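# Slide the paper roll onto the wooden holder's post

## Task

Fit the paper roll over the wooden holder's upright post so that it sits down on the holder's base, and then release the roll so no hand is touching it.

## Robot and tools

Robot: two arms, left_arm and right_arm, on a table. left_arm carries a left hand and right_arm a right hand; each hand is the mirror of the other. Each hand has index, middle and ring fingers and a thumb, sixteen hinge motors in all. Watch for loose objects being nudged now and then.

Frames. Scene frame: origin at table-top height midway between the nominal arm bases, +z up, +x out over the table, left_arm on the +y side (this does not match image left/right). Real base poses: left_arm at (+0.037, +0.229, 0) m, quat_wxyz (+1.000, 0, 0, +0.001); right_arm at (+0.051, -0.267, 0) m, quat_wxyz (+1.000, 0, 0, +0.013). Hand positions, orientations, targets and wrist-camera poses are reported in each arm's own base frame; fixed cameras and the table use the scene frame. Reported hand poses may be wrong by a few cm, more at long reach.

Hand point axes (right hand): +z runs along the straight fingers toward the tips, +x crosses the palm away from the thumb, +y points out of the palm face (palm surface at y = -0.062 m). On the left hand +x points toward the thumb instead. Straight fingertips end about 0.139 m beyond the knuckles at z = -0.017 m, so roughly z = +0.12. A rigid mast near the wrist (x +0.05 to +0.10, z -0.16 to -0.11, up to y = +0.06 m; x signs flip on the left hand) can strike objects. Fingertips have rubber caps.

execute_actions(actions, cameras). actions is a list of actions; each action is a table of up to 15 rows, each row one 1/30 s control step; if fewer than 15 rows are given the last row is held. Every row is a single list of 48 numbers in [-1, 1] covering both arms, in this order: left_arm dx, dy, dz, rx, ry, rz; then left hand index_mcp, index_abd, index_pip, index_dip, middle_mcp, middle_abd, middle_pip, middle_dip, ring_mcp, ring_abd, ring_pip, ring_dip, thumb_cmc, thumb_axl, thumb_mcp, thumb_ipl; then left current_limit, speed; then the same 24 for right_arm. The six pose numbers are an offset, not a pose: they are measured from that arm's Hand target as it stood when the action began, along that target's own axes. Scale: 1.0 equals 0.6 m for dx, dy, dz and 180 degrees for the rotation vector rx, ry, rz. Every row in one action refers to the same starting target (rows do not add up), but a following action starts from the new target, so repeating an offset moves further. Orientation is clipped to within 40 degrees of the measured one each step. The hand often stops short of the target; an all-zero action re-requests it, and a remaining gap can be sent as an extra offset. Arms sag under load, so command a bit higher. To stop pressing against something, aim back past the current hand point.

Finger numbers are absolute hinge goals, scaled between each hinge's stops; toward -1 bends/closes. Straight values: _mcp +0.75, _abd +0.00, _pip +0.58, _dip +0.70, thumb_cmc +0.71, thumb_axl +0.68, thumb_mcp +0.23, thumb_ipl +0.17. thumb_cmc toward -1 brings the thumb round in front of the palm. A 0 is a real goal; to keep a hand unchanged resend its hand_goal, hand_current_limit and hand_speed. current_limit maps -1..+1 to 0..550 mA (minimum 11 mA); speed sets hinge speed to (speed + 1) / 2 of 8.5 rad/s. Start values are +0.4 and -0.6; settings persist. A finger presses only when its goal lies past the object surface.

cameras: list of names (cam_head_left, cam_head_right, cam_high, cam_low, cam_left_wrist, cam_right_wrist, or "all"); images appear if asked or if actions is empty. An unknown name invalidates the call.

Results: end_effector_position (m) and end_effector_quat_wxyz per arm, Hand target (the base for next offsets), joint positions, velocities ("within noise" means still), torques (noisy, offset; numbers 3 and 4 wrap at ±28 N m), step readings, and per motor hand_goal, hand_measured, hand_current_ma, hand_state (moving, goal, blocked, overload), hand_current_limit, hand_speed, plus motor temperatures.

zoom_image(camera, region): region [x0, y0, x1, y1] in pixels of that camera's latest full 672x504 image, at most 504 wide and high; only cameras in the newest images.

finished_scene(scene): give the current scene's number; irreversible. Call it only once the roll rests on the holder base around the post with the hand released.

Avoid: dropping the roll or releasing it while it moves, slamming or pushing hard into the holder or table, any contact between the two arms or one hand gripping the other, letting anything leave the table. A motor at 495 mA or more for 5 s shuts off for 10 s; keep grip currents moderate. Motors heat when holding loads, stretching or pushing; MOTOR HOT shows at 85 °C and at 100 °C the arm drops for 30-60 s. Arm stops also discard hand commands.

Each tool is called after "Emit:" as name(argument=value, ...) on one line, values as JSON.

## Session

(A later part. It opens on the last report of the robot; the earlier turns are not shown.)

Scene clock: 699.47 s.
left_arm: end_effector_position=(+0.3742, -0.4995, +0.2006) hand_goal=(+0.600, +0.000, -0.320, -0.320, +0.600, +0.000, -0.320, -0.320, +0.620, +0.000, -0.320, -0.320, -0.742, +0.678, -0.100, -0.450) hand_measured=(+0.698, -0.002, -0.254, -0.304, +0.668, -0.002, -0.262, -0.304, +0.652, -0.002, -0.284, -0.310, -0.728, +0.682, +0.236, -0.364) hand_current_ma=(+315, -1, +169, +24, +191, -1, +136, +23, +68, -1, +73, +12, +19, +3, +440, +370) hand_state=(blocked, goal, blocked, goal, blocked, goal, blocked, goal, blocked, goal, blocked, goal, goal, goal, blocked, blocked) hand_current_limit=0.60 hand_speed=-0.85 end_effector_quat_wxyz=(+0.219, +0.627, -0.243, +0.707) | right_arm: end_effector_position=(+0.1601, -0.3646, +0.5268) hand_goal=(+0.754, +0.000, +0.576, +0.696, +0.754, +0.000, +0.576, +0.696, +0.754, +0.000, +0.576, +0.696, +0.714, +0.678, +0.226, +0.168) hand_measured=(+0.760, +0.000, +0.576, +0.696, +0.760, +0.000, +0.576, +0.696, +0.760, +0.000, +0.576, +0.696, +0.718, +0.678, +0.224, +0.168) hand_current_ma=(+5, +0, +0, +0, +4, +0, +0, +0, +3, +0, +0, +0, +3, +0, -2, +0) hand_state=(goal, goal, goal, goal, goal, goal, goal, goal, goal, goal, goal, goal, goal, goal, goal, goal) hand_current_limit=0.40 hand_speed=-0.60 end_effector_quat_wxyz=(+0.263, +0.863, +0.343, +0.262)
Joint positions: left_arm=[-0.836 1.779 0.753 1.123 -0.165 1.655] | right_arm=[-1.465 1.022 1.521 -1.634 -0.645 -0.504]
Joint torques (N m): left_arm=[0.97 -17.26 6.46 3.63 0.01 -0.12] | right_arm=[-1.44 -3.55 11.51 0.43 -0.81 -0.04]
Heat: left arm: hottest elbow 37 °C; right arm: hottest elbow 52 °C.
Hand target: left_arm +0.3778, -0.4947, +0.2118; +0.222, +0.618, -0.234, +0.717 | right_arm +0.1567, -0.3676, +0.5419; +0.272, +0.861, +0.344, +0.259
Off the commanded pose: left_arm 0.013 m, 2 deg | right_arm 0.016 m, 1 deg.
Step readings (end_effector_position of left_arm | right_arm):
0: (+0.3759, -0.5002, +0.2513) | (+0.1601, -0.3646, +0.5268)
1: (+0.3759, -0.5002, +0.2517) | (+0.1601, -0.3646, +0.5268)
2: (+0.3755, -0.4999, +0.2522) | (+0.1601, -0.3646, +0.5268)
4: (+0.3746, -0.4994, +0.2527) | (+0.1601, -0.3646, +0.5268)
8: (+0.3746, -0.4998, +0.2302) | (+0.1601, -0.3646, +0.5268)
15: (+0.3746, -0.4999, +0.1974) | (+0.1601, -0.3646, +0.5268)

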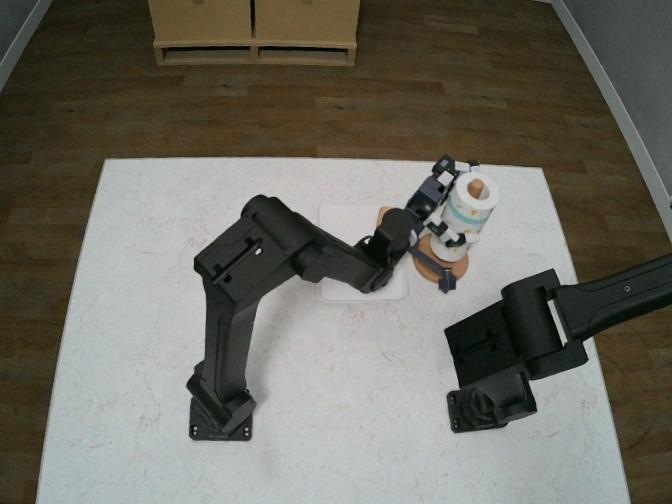

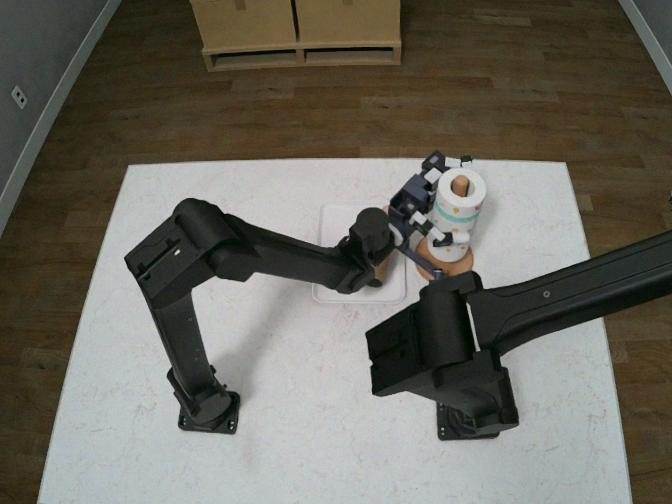

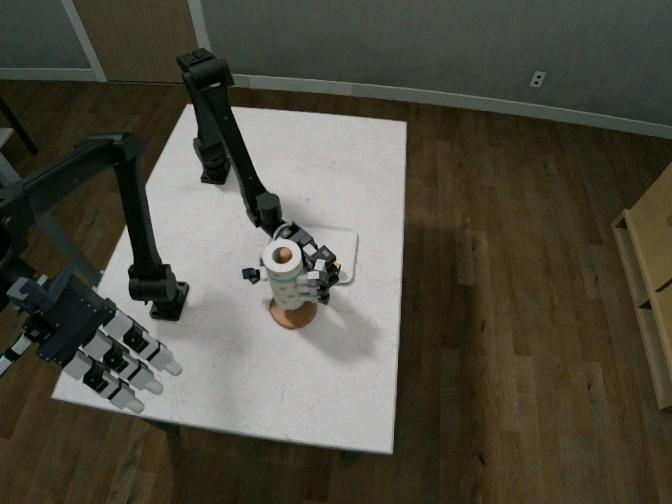

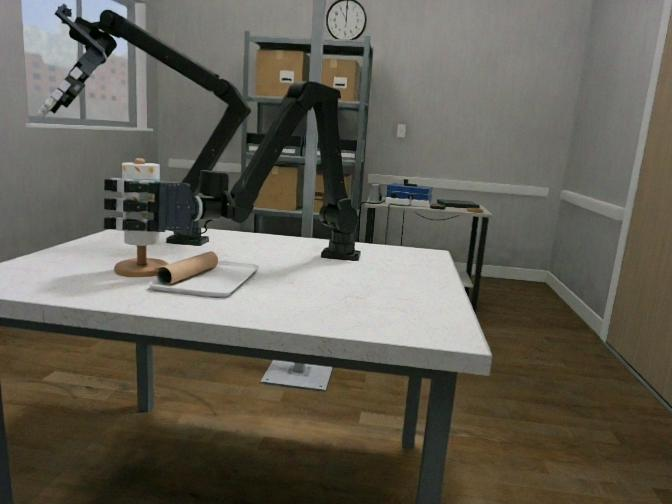

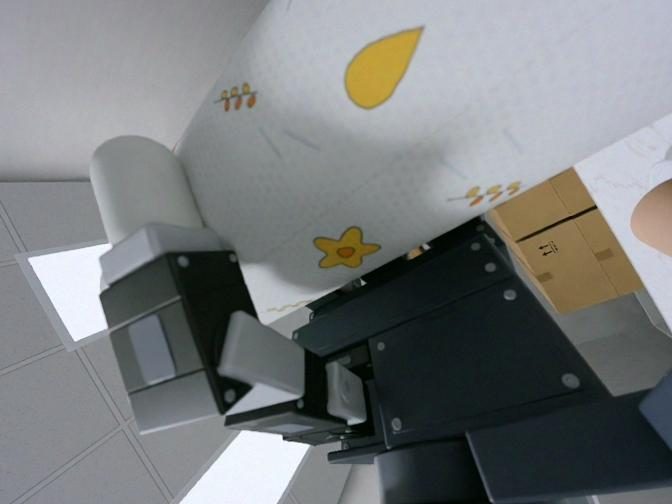

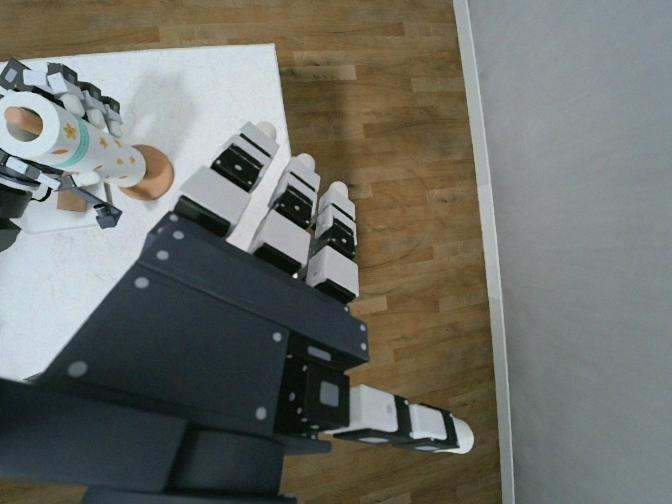

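Emit:
execute_actions(actions=[[[-0.0008,-0.0081,0.002,0.0523,-0.0032,0.0067,0.6,0,-0.32,-0.32,0.6,0,-0.32,-0.32,0.62,0,-0.32,-0.32,-0.743,0.678,-0.1,-0.45,0.6,-0.85,0,0,0,0,0,0,0.754,0,0.576,0.696,0.754,0,0.576,0.696,0.754,0,0.576,0.696,0.714,0.678,0.226,0.168,0.4,-0.6]],[[-0.0008,-0.0081,0.002,0.0523,-0.0032,0.0067,0.6,0,-0.32,-0.32,0.6,0,-0.32,-0.32,0.62,0,-0.32,-0.32,-0.743,0.678,-0.1,-0.45,0.6,-0.85,0,0,0,0,0,0,0.754,0,0.576,0.696,0.754,0,0.576,0.696,0.754,0,0.576,0.696,0.714,0.678,0.226,0.168,0.4,-0.6]]], cameras=["cam_low","cam_high","cam_head_left"])

Emit:
zoom_image(camera="cam_low", region=[90, 140, 270, 310])

Emit:
zoom_image(camera="cam_high", region=[220, 200, 370, 340])

Emit:
zoom_image(camera="cam_head_left", region=[300, 120, 500, 320])

Scene clock: 791.33 s.
left_arm: end_effector_position=(+0.3896, -0.4881, +0.2005) hand_goal=(+0.600, +0.000, -0.320, -0.320, +0.600, +0.000, -0.320, -0.320, +0.620, +0.000, -0.320, -0.320, -0.742, +0.678, -0.100, -0.450) hand_measured=(+0.694, -0.002, -0.254, -0.310, +0.668, -0.002, -0.266, -0.304, +0.652, -0.002, -0.286, -0.310, -0.728, +0.682, +0.240, -0.364) hand_current_ma=(+299, -1, +163, +13, +186, -1, +125, +21, +68, -1, +66, +11, +18, +3, +440, +368) hand_state=(blocked, goal, blocked, goal, blocked, goal, blocked, goal, blocked, goal, blocked, goal, goal, goal, blocked, blocked) hand_current_limit=0.60 hand_speed=-0.85 end_effector_quat_wxyz=(+0.093, +0.657, -0.135, +0.736) | right_arm: end_effector_position=(+0.1601, -0.3646, +0.5268) hand_goal=(+0.754, +0.000, +0.576, +0.696, +0.754, +0.000, +0.576, +0.696, +0.754, +0.000, +0.576, +0.696, +0.714, +0.678, +0.226, +0.168) hand_measured=(+0.760, +0.000, +0.576, +0.696, +0.760, +0.000, +0.576, +0.696, +0.760, +0.000, +0.576, +0.696, +0.718, +0.678, +0.224, +0.168) hand_current_ma=(+5, +0, +0, +0, +4, +0, +0, +0, +3, +0, +0, +0, +3, +0, -2, +0) hand_state=(goal, goal, goal, goal, goal, goal, goal, goal, goal, goal, goal, goal, goal, goal, goal, goal) hand_current_limit=0.40 hand_speed=-0.60 end_effector_quat_wxyz=(+0.263, +0.863, +0.343, +0.262)
Joint positions: left_arm=[-0.941 1.779 0.741 1.162 -0.609 1.719] | right_arm=[-1.465 1.022 1.521 -1.634 -0.645 -0.504]
Joint torques (N m): left_arm=[-0.26 -17.26 6.04 3.48 -0.1 -0.1] | right_arm=[-0.09 -2.9 11.59 0.46 -0.74 -0.07]
Motor temperatures (°C): left_arm=[27 28 34 26 24 24] | right_arm=[32 33 52 24 24 27]
Heat: left arm: hottest elbow 34 °C; right arm: hottest elbow 52 °C.
Hand target: left_arm +0.3851, -0.4878, +0.2116; +0.101, +0.648, -0.128, +0.744 | right_arm +0.1567, -0.3676, +0.5419; +0.272, +0.861, +0.344, +0.259
Off the commanded pose: left_arm 0.012 m, 2 deg | right_arm 0.016 m, 1 deg.
Step readings (end_effector_position of left_arm | right_arm):
0: (+0.3742, -0.4995, +0.2007) | (+0.1601, -0.3646, +0.5268)
1: (+0.3751, -0.4991, +0.2008) | (+0.1601, -0.3646, +0.5268)
2: (+0.3800, -0.4970, +0.2010) | (+0.1601, -0.3646, +0.5268)
4: (+0.3889, -0.4921, +0.2012) | (+0.1601, -0.3646, +0.5268)
8: (+0.3923, -0.4885, +0.1995) | (+0.1601, -0.3646, +0.5268)
15: (+0.3877, -0.4920, +0.1992) | (+0.1601, -0.3646, +0.5268)
16: (+0.3881, -0.4917, +0.1992) | (+0.1601, -0.3646, +0.5268)
17: (+0.3915, -0.4894, +0.1994) | (+0.1601, -0.3646, +0.5268)
19: (+0.3958, -0.4857, +0.1997) | (+0.1601, -0.3646, +0.5268)
23: (+0.3942, -0.4851, +0.1996) | (+0.1601, -0.3646, +0.5268)
30: (+0.3892, -0.4884, +0.2006) | (+0.1601, -0.3646, +0.5268)
Images, in order (width x height): cam_head_left 672x504, cam_high 672x504, cam_low 672x504.

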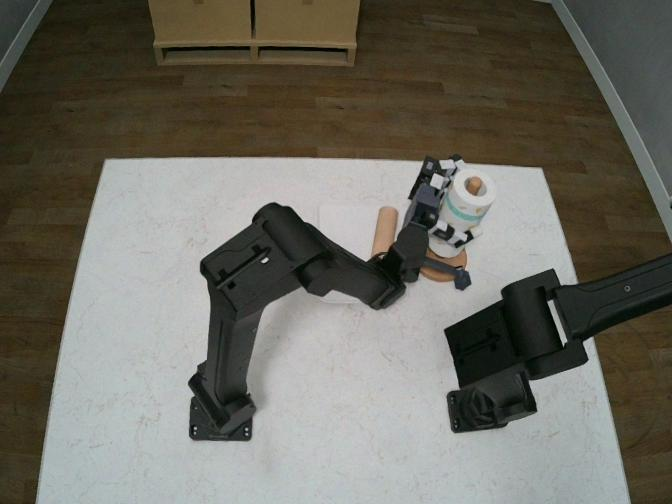

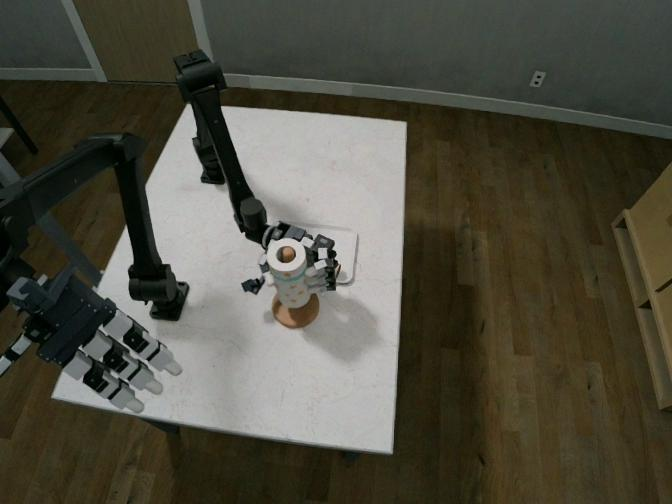

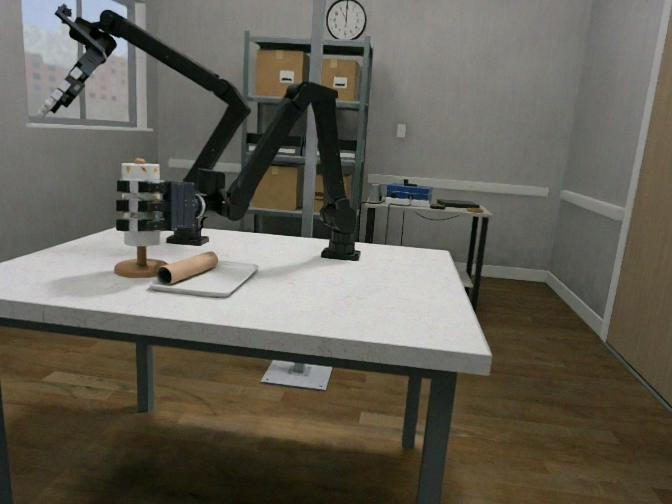

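Scaled by 2.800 from the camera's 672x504 image, which has a finer 960x720 frame.

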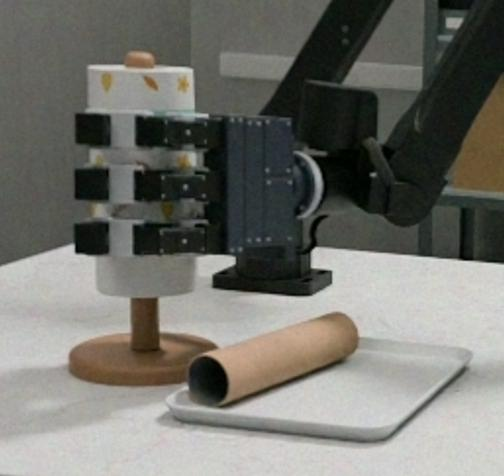

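Scaled by 3.360 from the camera's 672x504 image, which has a finer 960x720 frame.

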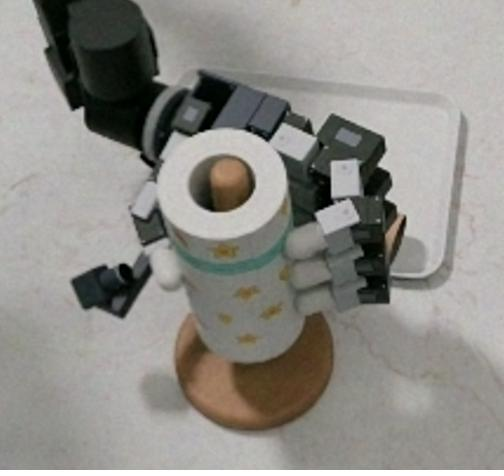

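Scaled by 2.520 from the camera's 672x504 image, which has a finer 960x720 frame.

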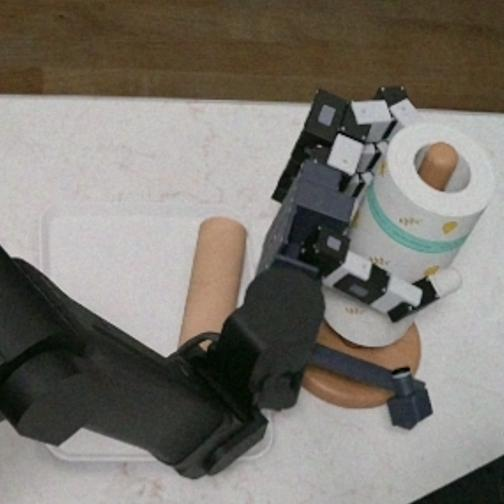

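Emit:
execute_actions(actions=[[[-0.0015,-0.0113,0.0062,0.0526,-0.0081,0.0017,0.6,0,-0.32,-0.32,0.6,0,-0.32,-0.32,0.62,0,-0.32,-0.32,-0.743,0.678,-0.1,-0.45,0.6,-0.85,0,0,0,0,0,0,0.754,0,0.576,0.696,0.754,0,0.576,0.696,0.754,0,0.576,0.696,0.714,0.678,0.226,0.168,0.4,-0.6]]], cameras=["cam_low","cam_high","cam_head_left"])

Emit:
zoom_image(camera="cam_low", region=[90, 140, 270, 310])

Emit:
zoom_image(camera="cam_high", region=[240, 220, 350, 340])

Emit:
zoom_image(camera="cam_head_left", region=[300, 120, 500, 320])

Scene clock: 829.23 s.
left_arm: end_effector_position=(+0.3917, -0.4772, +0.1977) hand_goal=(+0.600, +0.000, -0.320, -0.320, +0.600, +0.000, -0.320, -0.320, +0.620, +0.000, -0.320, -0.320, -0.742, +0.678, -0.100, -0.450) hand_measured=(+0.694, -0.002, -0.256, -0.310, +0.666, -0.002, -0.266, -0.306, +0.652, -0.002, -0.286, -0.310, -0.730, +0.682, +0.240, -0.364) hand_current_ma=(+294, -1, +161, +10, +183, -1, +124, +20, +67, -1, +65, +11, +17, +3, +440, +367) hand_state=(blocked, goal, blocked, goal, blocked, goal, blocked, goal, blocked, goal, blocked, goal, goal, goal, blocked, blocked) hand_current_limit=0.60 hand_speed=-0.85 end_effector_quat_wxyz=(+0.032, +0.672, -0.080, +0.735) | right_arm: end_effector_position=(+0.1601, -0.3646, +0.5268) hand_goal=(+0.754, +0.000, +0.576, +0.696, +0.754, +0.000, +0.576, +0.696, +0.754, +0.000, +0.576, +0.696, +0.714, +0.678, +0.226, +0.168) hand_measured=(+0.760, +0.000, +0.576, +0.696, +0.760, +0.000, +0.576, +0.696, +0.760, +0.000, +0.576, +0.696, +0.718, +0.678, +0.224, +0.168) hand_current_ma=(+5, +0, +0, +0, +4, +0, +0, +0, +3, +0, +0, +0, +3, +0, -2, +0) hand_state=(goal, goal, goal, goal, goal, goal, goal, goal, goal, goal, goal, goal, goal, goal, goal, goal) hand_current_limit=0.40 hand_speed=-0.60 end_effector_quat_wxyz=(+0.263, +0.863, +0.343, +0.262)
Joint positions: left_arm=[-0.995 1.779 0.741 1.162 -0.83 1.737] | right_arm=[-1.465 1.022 1.521 -1.634 -0.645 -0.504]
Joint torques (N m): left_arm=[-0.26 -16.32 7.31 3.29 -0.08 -0.1] | right_arm=[-0.67 -2.73 11.64 0.7 -0.66 -0.05]
Heat: left arm: hottest elbow 34 °C; right arm: hottest elbow 53 °C.
Hand target: left_arm +0.3909, -0.4825, +0.2116; +0.043, +0.663, -0.070, +0.744 | right_arm +0.1567, -0.3676, +0.5419; +0.272, +0.861, +0.344, +0.259
Off the commanded pose: left_arm 0.015 m, 2 deg | right_arm 0.016 m, 1 deg.
Step readings (end_effector_position of left_arm | right_arm):
0: (+0.3896, -0.4881, +0.2005) | (+0.1601, -0.3646, +0.5268)
1: (+0.3903, -0.4873, +0.2004) | (+0.1601, -0.3646, +0.5268)
2: (+0.3937, -0.4836, +0.2002) | (+0.1601, -0.3646, +0.5268)
4: (+0.3969, -0.4778, +0.1997) | (+0.1601, -0.3646, +0.5268)
8: (+0.3951, -0.4756, +0.1988) | (+0.1601, -0.3646, +0.5268)
15: (+0.3914, -0.4775, +0.1979) | (+0.1601, -0.3646, +0.5268)
Images, in order (width x height): cam_head_left 672x504, cam_high 672x504, cam_low 672x504.

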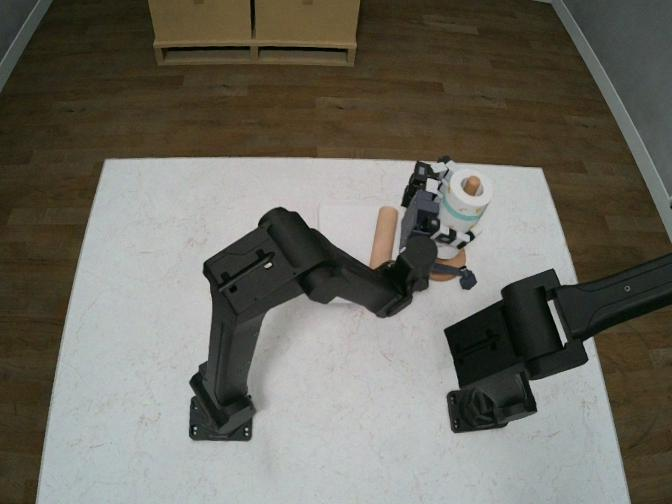

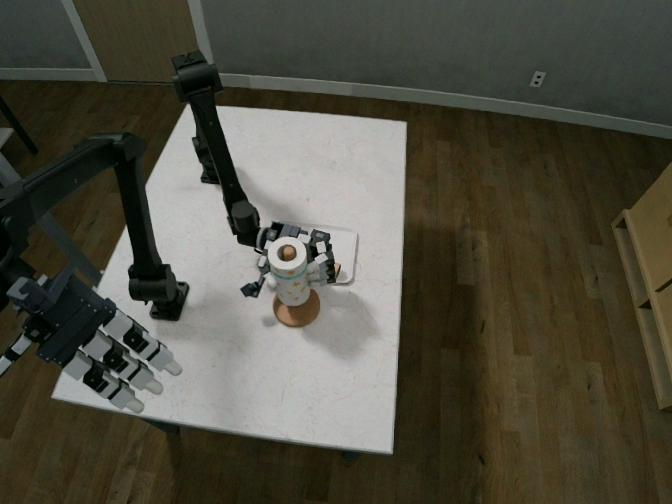

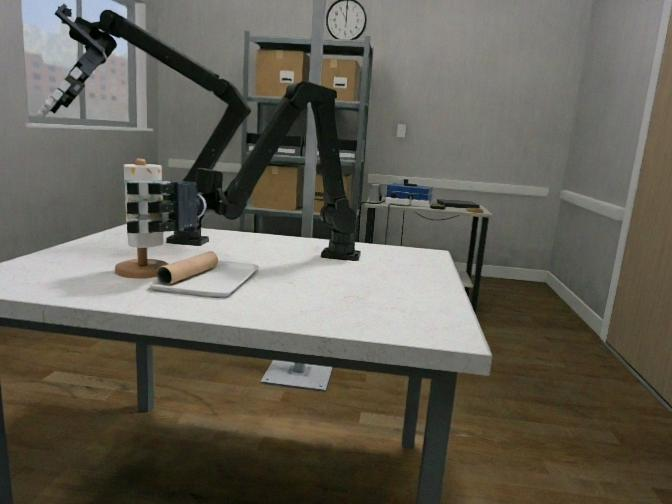

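Scaled by 2.800 from the camera's 672x504 image, which has a finer 960x720 frame.

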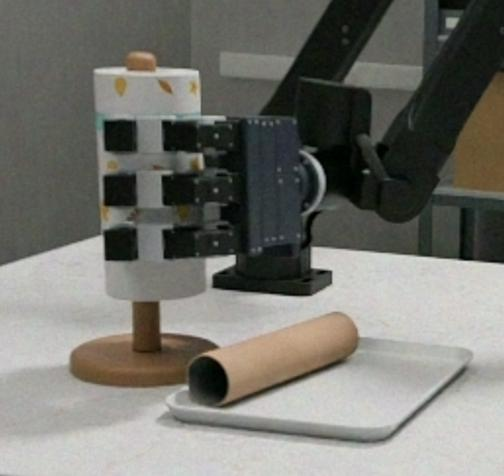

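Scaled by 4.200 from the camera's 672x504 image, which has a finer 960x720 frame.

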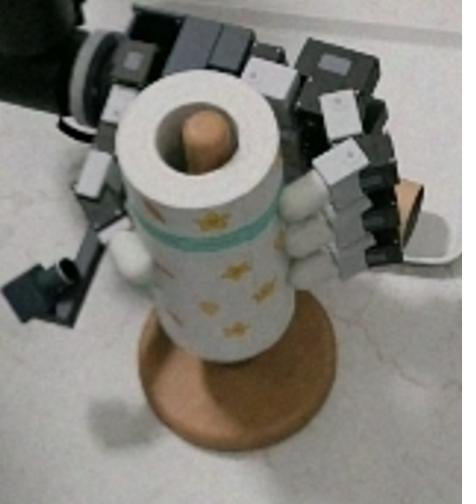

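Scaled by 2.520 from the camera's 672x504 image, which has a finer 960x720 frame.

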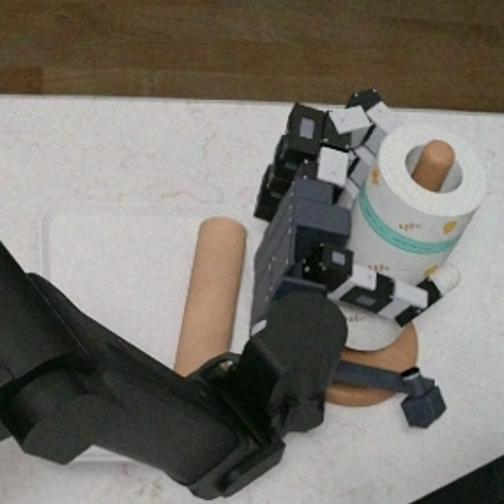

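Emit:
execute_actions(actions=[[[-0.0493,0.0155,-0.0033,0,0,0,0.6,0,-0.32,-0.32,0.6,0,-0.32,-0.32,0.62,0,-0.32,-0.32,-0.743,0.678,-0.1,-0.45,0.6,-0.85,0,0,0,0,0,0,0.754,0,0.576,0.696,0.754,0,0.576,0.696,0.754,0,0.576,0.696,0.714,0.678,0.226,0.168,0.4,-0.6]]], cameras=["cam_low","cam_high","cam_head_left"])

Emit:
zoom_image(camera="cam_low", region=[90, 140, 270, 310])

Emit:
zoom_image(camera="cam_high", region=[240, 220, 350, 340])

Emit:
zoom_image(camera="cam_head_left", region=[300, 120, 500, 320])

Scene clock: 847.80 s.
left_arm: end_effector_position=(+0.3908, -0.4796, +0.1598) hand_goal=(+0.600, +0.000, -0.320, -0.320, +0.600, +0.000, -0.320, -0.320, +0.620, +0.000, -0.320, -0.320, -0.742, +0.678, -0.100, -0.450) hand_measured=(+0.694, -0.002, -0.256, -0.310, +0.666, -0.002, -0.266, -0.306, +0.652, -0.002, -0.286, -0.310, -0.730, +0.682, +0.240, -0.364) hand_current_ma=(+294, -1, +161, +10, +183, -1, +124, +20, +67, -1, +65, +11, +15, +3, +440, +367) hand_state=(blocked, goal, blocked, goal, blocked, goal, blocked, goal, blocked, goal, blocked, goal, goal, goal, blocked, blocked) hand_current_limit=0.60 hand_speed=-0.85 end_effector_quat_wxyz=(+0.026, +0.676, -0.084, +0.731) | right_arm: end_effector_position=(+0.1601, -0.3646, +0.5268) hand_goal=(+0.754, +0.000, +0.576, +0.696, +0.754, +0.000, +0.576, +0.696, +0.754, +0.000, +0.576, +0.696, +0.714, +0.678, +0.226, +0.168) hand_measured=(+0.760, +0.000, +0.576, +0.696, +0.760, +0.000, +0.576, +0.696, +0.760, +0.000, +0.576, +0.696, +0.718, +0.678, +0.224, +0.168) hand_current_ma=(+5, +0, +0, +0, +4, +0, +0, +0, +3, +0, +0, +0, +3, +0, -2, +0) hand_state=(goal, goal, goal, goal, goal, goal, goal, goal, goal, goal, goal, goal, goal, goal, goal, goal) hand_current_limit=0.40 hand_speed=-0.60 end_effector_quat_wxyz=(+0.263, +0.863, +0.343, +0.262)
Joint positions: left_arm=[-1.001 1.877 0.741 1.242 -0.839 1.739] | right_arm=[-1.465 1.022 1.521 -1.634 -0.645 -0.504]
Joint torques (N m): left_arm=[-0.62 -17.26 7.58 3.3 -0.09 -0.1] | right_arm=[-1.61 -3.19 11.38 0.7 -0.64 -0.05]
Heat: left arm: hottest elbow 34 °C; right arm: hottest elbow 53 °C.
Hand target: left_arm +0.3910, -0.4906, +0.1815; +0.043, +0.663, -0.069, +0.744 | right_arm +0.1567, -0.3676, +0.5419; +0.272, +0.861, +0.344, +0.259
Off the commanded pose: left_arm 0.024 m, 3 deg | right_arm 0.016 m, 1 deg.
Step readings (end_effector_position of left_arm | right_arm):
0: (+0.3917, -0.4773, +0.1976) | (+0.1601, -0.3646, +0.5268)
1: (+0.3917, -0.4772, +0.1976) | (+0.1601, -0.3646, +0.5268)
2: (+0.3918, -0.4769, +0.1979) | (+0.1601, -0.3646, +0.5268)
4: (+0.3914, -0.4768, +0.1959) | (+0.1601, -0.3646, +0.5268)
8: (+0.3913, -0.4785, +0.1753) | (+0.1601, -0.3646, +0.5268)
15: (+0.3909, -0.4798, +0.1581) | (+0.1601, -0.3646, +0.5268)
Images, in order (width x height): cam_head_left 672x504, cam_high 672x504, cam_low 672x504.

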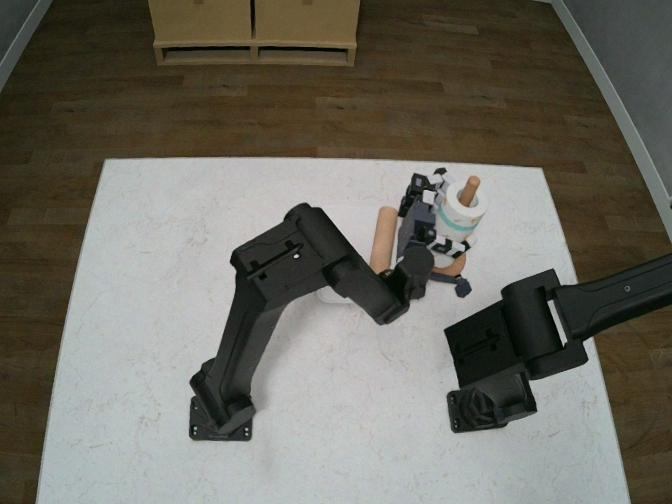

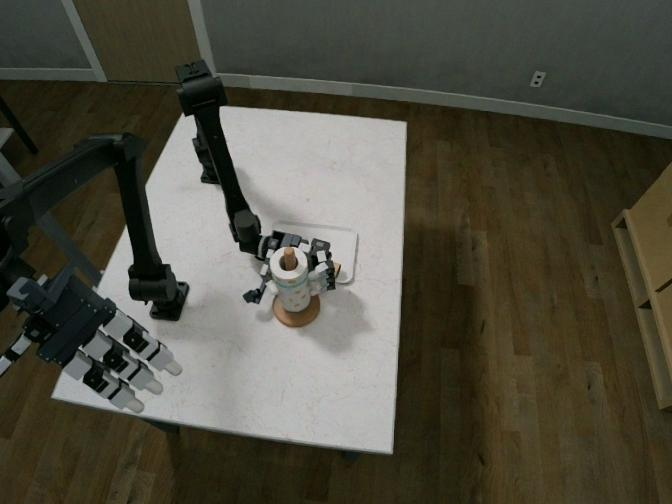

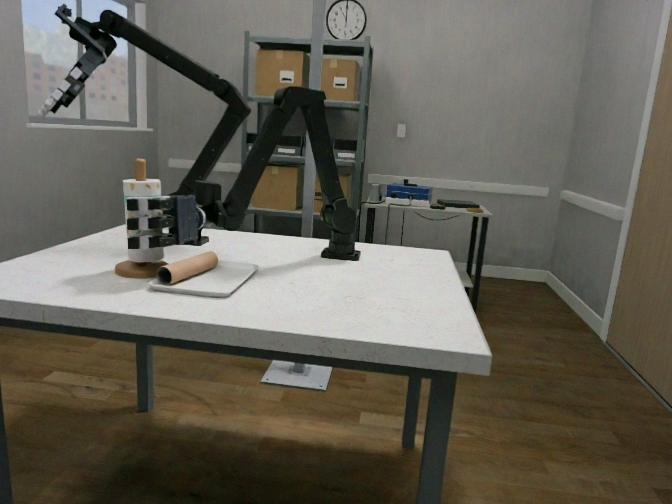

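Scaled by 2.800 from the camera's 672x504 image, which has a finer 960x720 frame.

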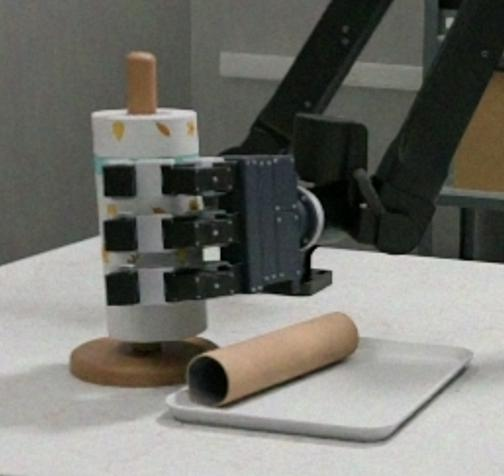

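Scaled by 4.200 from the camera's 672x504 image, which has a finer 960x720 frame.

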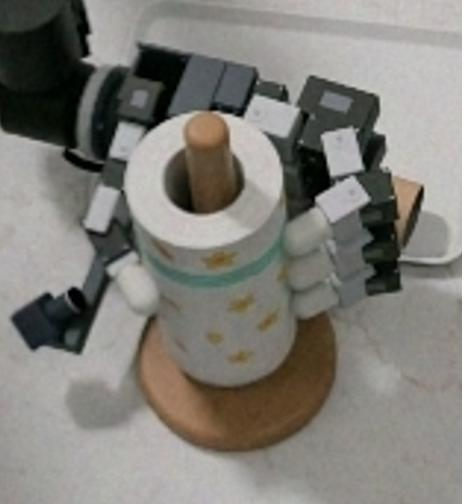

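Scaled by 2.520 from the camera's 672x504 image, which has a finer 960x720 frame.

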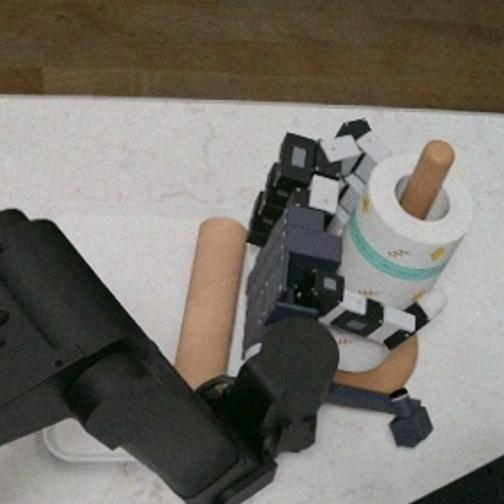

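Emit:
execute_actions(actions=[[[-0.033,0.0048,-0.0032,0.0015,-0.01,-0.0176,0.6,0,-0.32,-0.32,0.6,0,-0.32,-0.32,0.62,0,-0.32,-0.32,-0.743,0.678,-0.1,-0.45,0.6,-0.85,0,0,0,0,0,0,0.754,0,0.576,0.696,0.754,0,0.576,0.696,0.754,0,0.576,0.696,0.714,0.678,0.226,0.168,0.4,-0.6]]], cameras=["cam_low","cam_high","cam_head_left"])

Emit:
zoom_image(camera="cam_low", region=[100, 140, 220, 300])

Emit:
zoom_image(camera="cam_high", region=[240, 220, 350, 340])

Scene clock: 875.23 s.
left_arm: end_effector_position=(+0.3896, -0.4790, +0.1445) hand_goal=(+0.600, +0.000, -0.320, -0.320, +0.600, +0.000, -0.320, -0.320, +0.620, +0.000, -0.320, -0.320, -0.742, +0.678, -0.100, -0.450) hand_measured=(+0.694, -0.002, -0.256, -0.310, +0.666, -0.002, -0.266, -0.306, +0.652, -0.002, -0.286, -0.312, -0.730, +0.680, +0.240, -0.364) hand_current_ma=(+294, -1, +161, +10, +183, -1, +124, +19, +67, -1, +65, +9, +15, +3, +440, +364) hand_state=(blocked, goal, blocked, goal, blocked, goal, blocked, goal, blocked, goal, blocked, goal, goal, goal, blocked, blocked) hand_current_limit=0.60 hand_speed=-0.85 end_effector_quat_wxyz=(+0.039, +0.687, -0.066, +0.723) | right_arm: end_effector_position=(+0.1601, -0.3646, +0.5268) hand_goal=(+0.754, +0.000, +0.576, +0.696, +0.754, +0.000, +0.576, +0.696, +0.754, +0.000, +0.576, +0.696, +0.714, +0.678, +0.226, +0.168) hand_measured=(+0.760, +0.000, +0.576, +0.696, +0.760, +0.000, +0.576, +0.696, +0.760, +0.000, +0.576, +0.696, +0.718, +0.678, +0.224, +0.168) hand_current_ma=(+5, +0, +0, +0, +4, +0, +0, +0, +3, +0, +0, +0, +3, +0, -2, +0) hand_state=(goal, goal, goal, goal, goal, goal, goal, goal, goal, goal, goal, goal, goal, goal, goal, goal) hand_current_limit=0.40 hand_speed=-0.60 end_effector_quat_wxyz=(+0.263, +0.863, +0.343, +0.262)
Joint positions: left_arm=[-1.008 1.914 0.741 1.246 -0.856 1.668] | right_arm=[-1.465 1.022 1.521 -1.634 -0.645 -0.504]
Joint torques (N m): left_arm=[-0.56 -16.44 7.79 3.06 -0.07 -0.27] | right_arm=[-0.62 -3.66 11.59 0.51 -0.74 -0.09]
Heat: left arm: hottest elbow 35 °C; right arm: hottest elbow 53 °C.
Hand target: left_arm +0.3910, -0.4925, +0.1614; +0.061, +0.677, -0.050, +0.732 | right_arm +0.1567, -0.3676, +0.5419; +0.272, +0.861, +0.344, +0.259
Off the commanded pose: left_arm 0.022 m, 4 deg | right_arm 0.016 m, 1 deg.
Step readings (end_effector_position of left_arm | right_arm):
0: (+0.3908, -0.4796, +0.1598) | (+0.1601, -0.3646, +0.5268)
1: (+0.3907, -0.4797, +0.1598) | (+0.1601, -0.3646, +0.5268)
2: (+0.3908, -0.4794, +0.1598) | (+0.1601, -0.3646, +0.5268)
4: (+0.3908, -0.4788, +0.1588) | (+0.1601, -0.3646, +0.5268)
8: (+0.3899, -0.4793, +0.1488) | (+0.1601, -0.3646, +0.5268)
15: (+0.3896, -0.4790, +0.1442) | (+0.1601, -0.3646, +0.5268)
Images, in order (width x height): cam_head_left 672x504, cam_high 672x504, cam_low 672x504.

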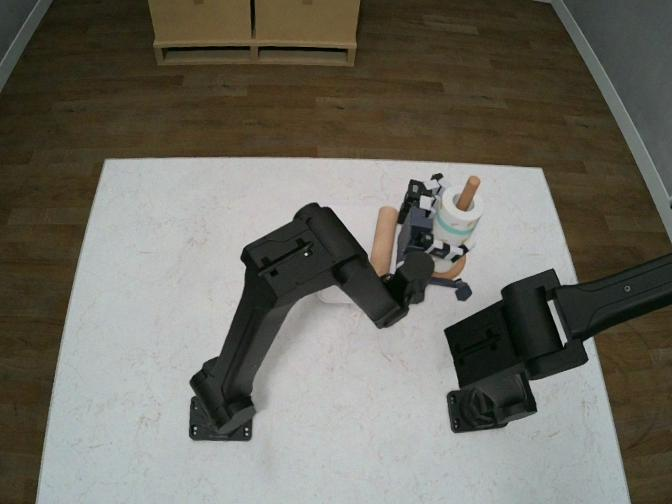

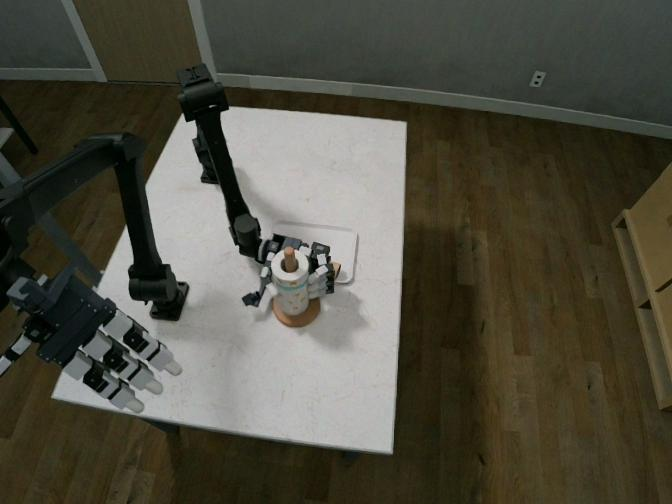

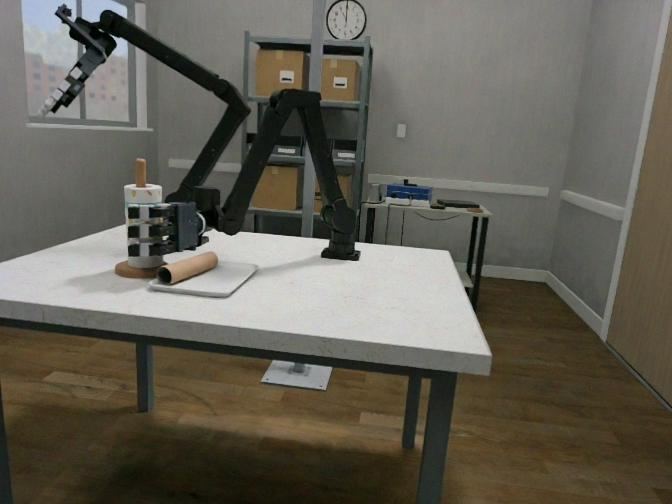

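Scaled by 3.150 from the camera's 672x504 image, which has a finer 960x720 frame.

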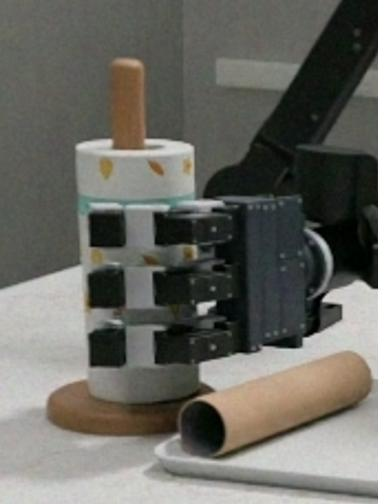

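Scaled by 4.200 from the camera's 672x504 image, which has a finer 960x720 frame.

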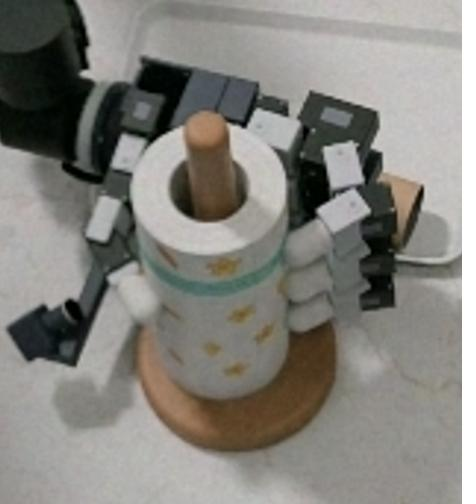

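Emit:
zoom_image(camera="cam_head_left", region=[350, 160, 490, 310])

Scaled by 3.360 from the camera's 672x504 image, which has a finer 960x720 frame.

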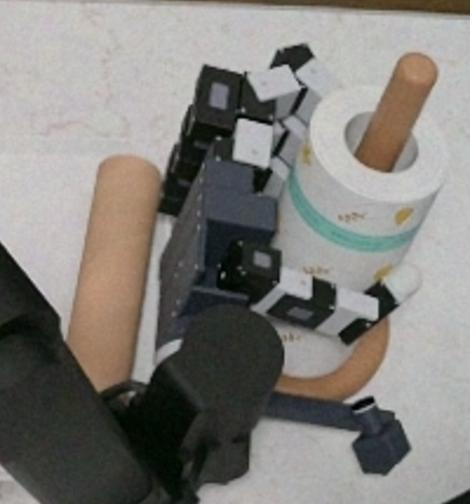

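Emit:
execute_actions(actions=[[[-0.0165,0.0008,-0.0018,0,0,0,0.6,0,-0.32,-0.32,0.6,0,-0.32,-0.32,0.62,0,-0.32,-0.32,-0.743,0.678,-0.1,-0.45,0.6,-0.85,0,0,0,0,0,0,0.754,0,0.576,0.696,0.754,0,0.576,0.696,0.754,0,0.576,0.696,0.714,0.678,0.226,0.168,0.4,-0.6]],[[-0.0132,0.0006,-0.0015,0,0,0,0.6,0,-0.32,-0.32,0.6,0,-0.32,-0.32,0.62,0,-0.32,-0.32,-0.743,0.678,-0.1,-0.45,0.6,-0.85,0,0,0,0,0,0,0.754,0,0.576,0.696,0.754,0,0.576,0.696,0.754,0,0.576,0.696,0.714,0.678,0.226,0.168,0.4,-0.6]]], cameras=["cam_low","cam_high"])

Emit:
zoom_image(camera="cam_low", region=[100, 140, 220, 300])

Emit:
zoom_image(camera="cam_high", region=[240, 220, 350, 340])

Scene clock: 888.83 s.
left_arm: end_effector_position=(+0.3896, -0.4789, +0.1432) hand_goal=(+0.600, +0.000, -0.320, -0.320, +0.600, +0.000, -0.320, -0.320, +0.620, +0.000, -0.320, -0.320, -0.742, +0.678, -0.100, -0.450) hand_measured=(+0.694, -0.002, -0.256, -0.308, +0.666, -0.002, -0.270, -0.312, +0.652, -0.002, -0.298, -0.324, -0.726, +0.680, +0.242, -0.364) hand_current_ma=(+294, -1, +161, +14, +183, -1, +111, +7, +67, -1, +34, -2, +21, +3, +440, +363) hand_state=(blocked, goal, blocked, goal, blocked, goal, blocked, goal, blocked, goal, blocked, goal, goal, goal, blocked, blocked) hand_current_limit=0.60 hand_speed=-0.85 end_effector_quat_wxyz=(+0.051, +0.681, -0.053, +0.729) | right_arm: end_effector_position=(+0.1601, -0.3646, +0.5268) hand_goal=(+0.754, +0.000, +0.576, +0.696, +0.754, +0.000, +0.576, +0.696, +0.754, +0.000, +0.576, +0.696, +0.714, +0.678, +0.226, +0.168) hand_measured=(+0.760, +0.000, +0.576, +0.696, +0.760, +0.000, +0.576, +0.696, +0.760, +0.000, +0.576, +0.696, +0.718, +0.678, +0.224, +0.168) hand_current_ma=(+5, +0, +0, +0, +4, +0, +0, +0, +3, +0, +0, +0, +3, +0, -2, +0) hand_state=(goal, goal, goal, goal, goal, goal, goal, goal, goal, goal, goal, goal, goal, goal, goal, goal) hand_current_limit=0.40 hand_speed=-0.60 end_effector_quat_wxyz=(+0.263, +0.863, +0.343, +0.262)
Joint positions: left_arm=[-1.009 1.946 0.747 1.303 -0.86 1.657] | right_arm=[-1.465 1.022 1.521 -1.634 -0.645 -0.504]
Joint torques (N m): left_arm=[-0.73 -14.74 7.56 2.74 0 -0.14] | right_arm=[-0.5 -3.72 11.56 0.59 -0.66 -0.09]
Heat: left arm: hottest elbow 35 °C; right arm: hottest elbow 53 °C.
Hand target: left_arm +0.3902, -0.4936, +0.1438; +0.061, +0.677, -0.050, +0.732 | right_arm +0.1567, -0.3676, +0.5419; +0.272, +0.861, +0.344, +0.259
Off the commanded pose: left_arm 0.015 m, 1 deg | right_arm 0.016 m, 1 deg.
Step readings (end_effector_position of left_arm | right_arm):
0: (+0.3896, -0.4789, +0.1446) | (+0.1601, -0.3646, +0.5268)
1: (+0.3896, -0.4789, +0.1446) | (+0.1601, -0.3646, +0.5268)
2: (+0.3894, -0.4791, +0.1446) | (+0.1601, -0.3646, +0.5268)
4: (+0.3893, -0.4789, +0.1436) | (+0.1601, -0.3646, +0.5268)
8: (+0.3890, -0.4784, +0.1434) | (+0.1601, -0.3646, +0.5268)
15: (+0.3889, -0.4782, +0.1436) | (+0.1601, -0.3646, +0.5268)
16: (+0.3889, -0.4782, +0.1434) | (+0.1601, -0.3646, +0.5268)
17: (+0.3889, -0.4781, +0.1433) | (+0.1601, -0.3646, +0.5268)
19: (+0.3888, -0.4781, +0.1432) | (+0.1601, -0.3646, +0.5268)
23: (+0.3895, -0.4787, +0.1430) | (+0.1601, -0.3646, +0.5268)
30: (+0.3897, -0.4789, +0.1431) | (+0.1601, -0.3646, +0.5268)
Images, in order (width x height): cam_high 672x504, cam_low 672x504.

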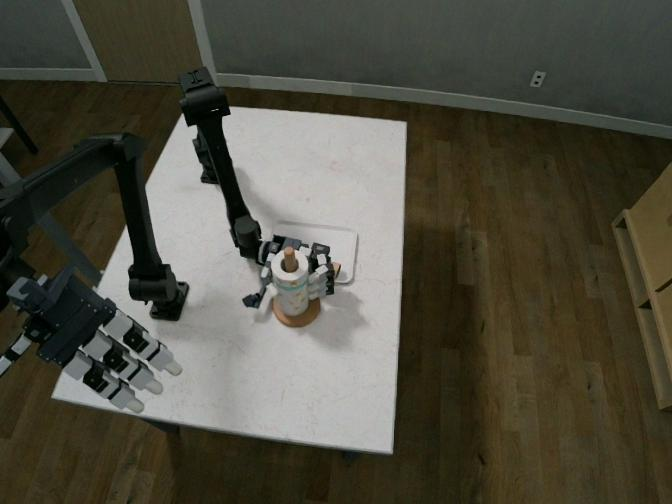

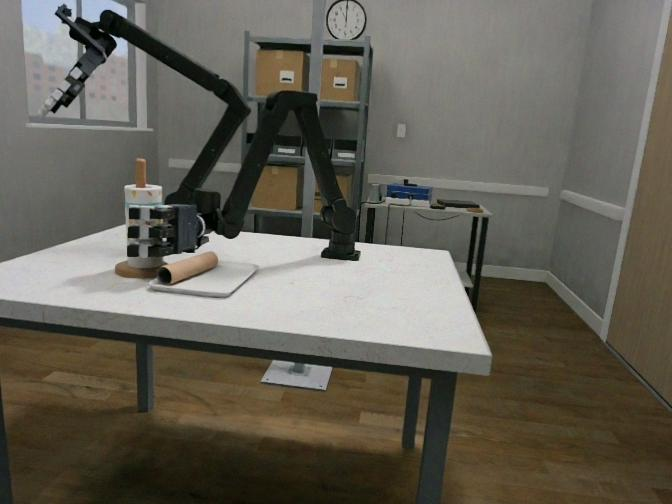

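Scaled by 3.150 from the camera's 672x504 image, which has a finer 960x720 frame.

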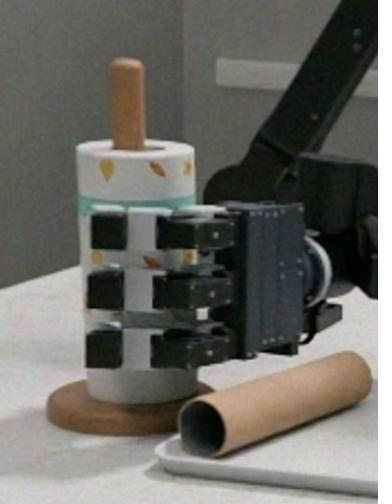

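Scaled by 4.200 from the camera's 672x504 image, which has a finer 960x720 frame.

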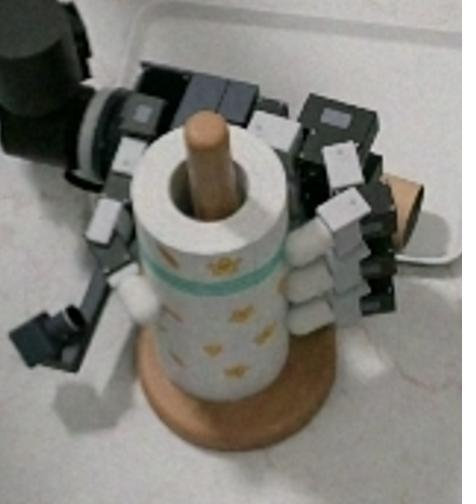

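Emit:
zoom_image(camera="cam_low", region=[105, 235, 185, 285])

Emit:
zoom_image(camera="cam_high", region=[265, 280, 325, 330])

Scaled by 6.300 from the camera's 672x504 image, which has a finer 960x720 frame.

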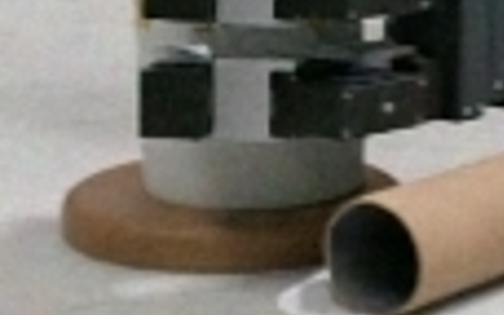

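Scaled by 8.400 from the camera's 672x504 image, which has a finer 960x720 frame.

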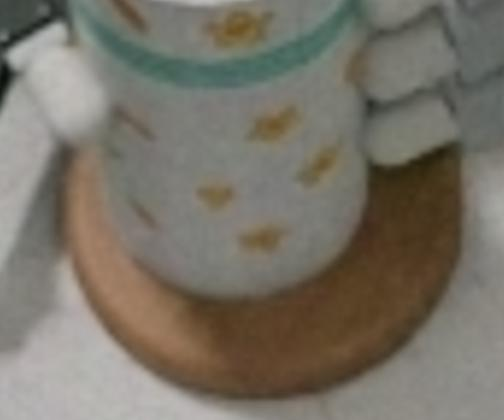

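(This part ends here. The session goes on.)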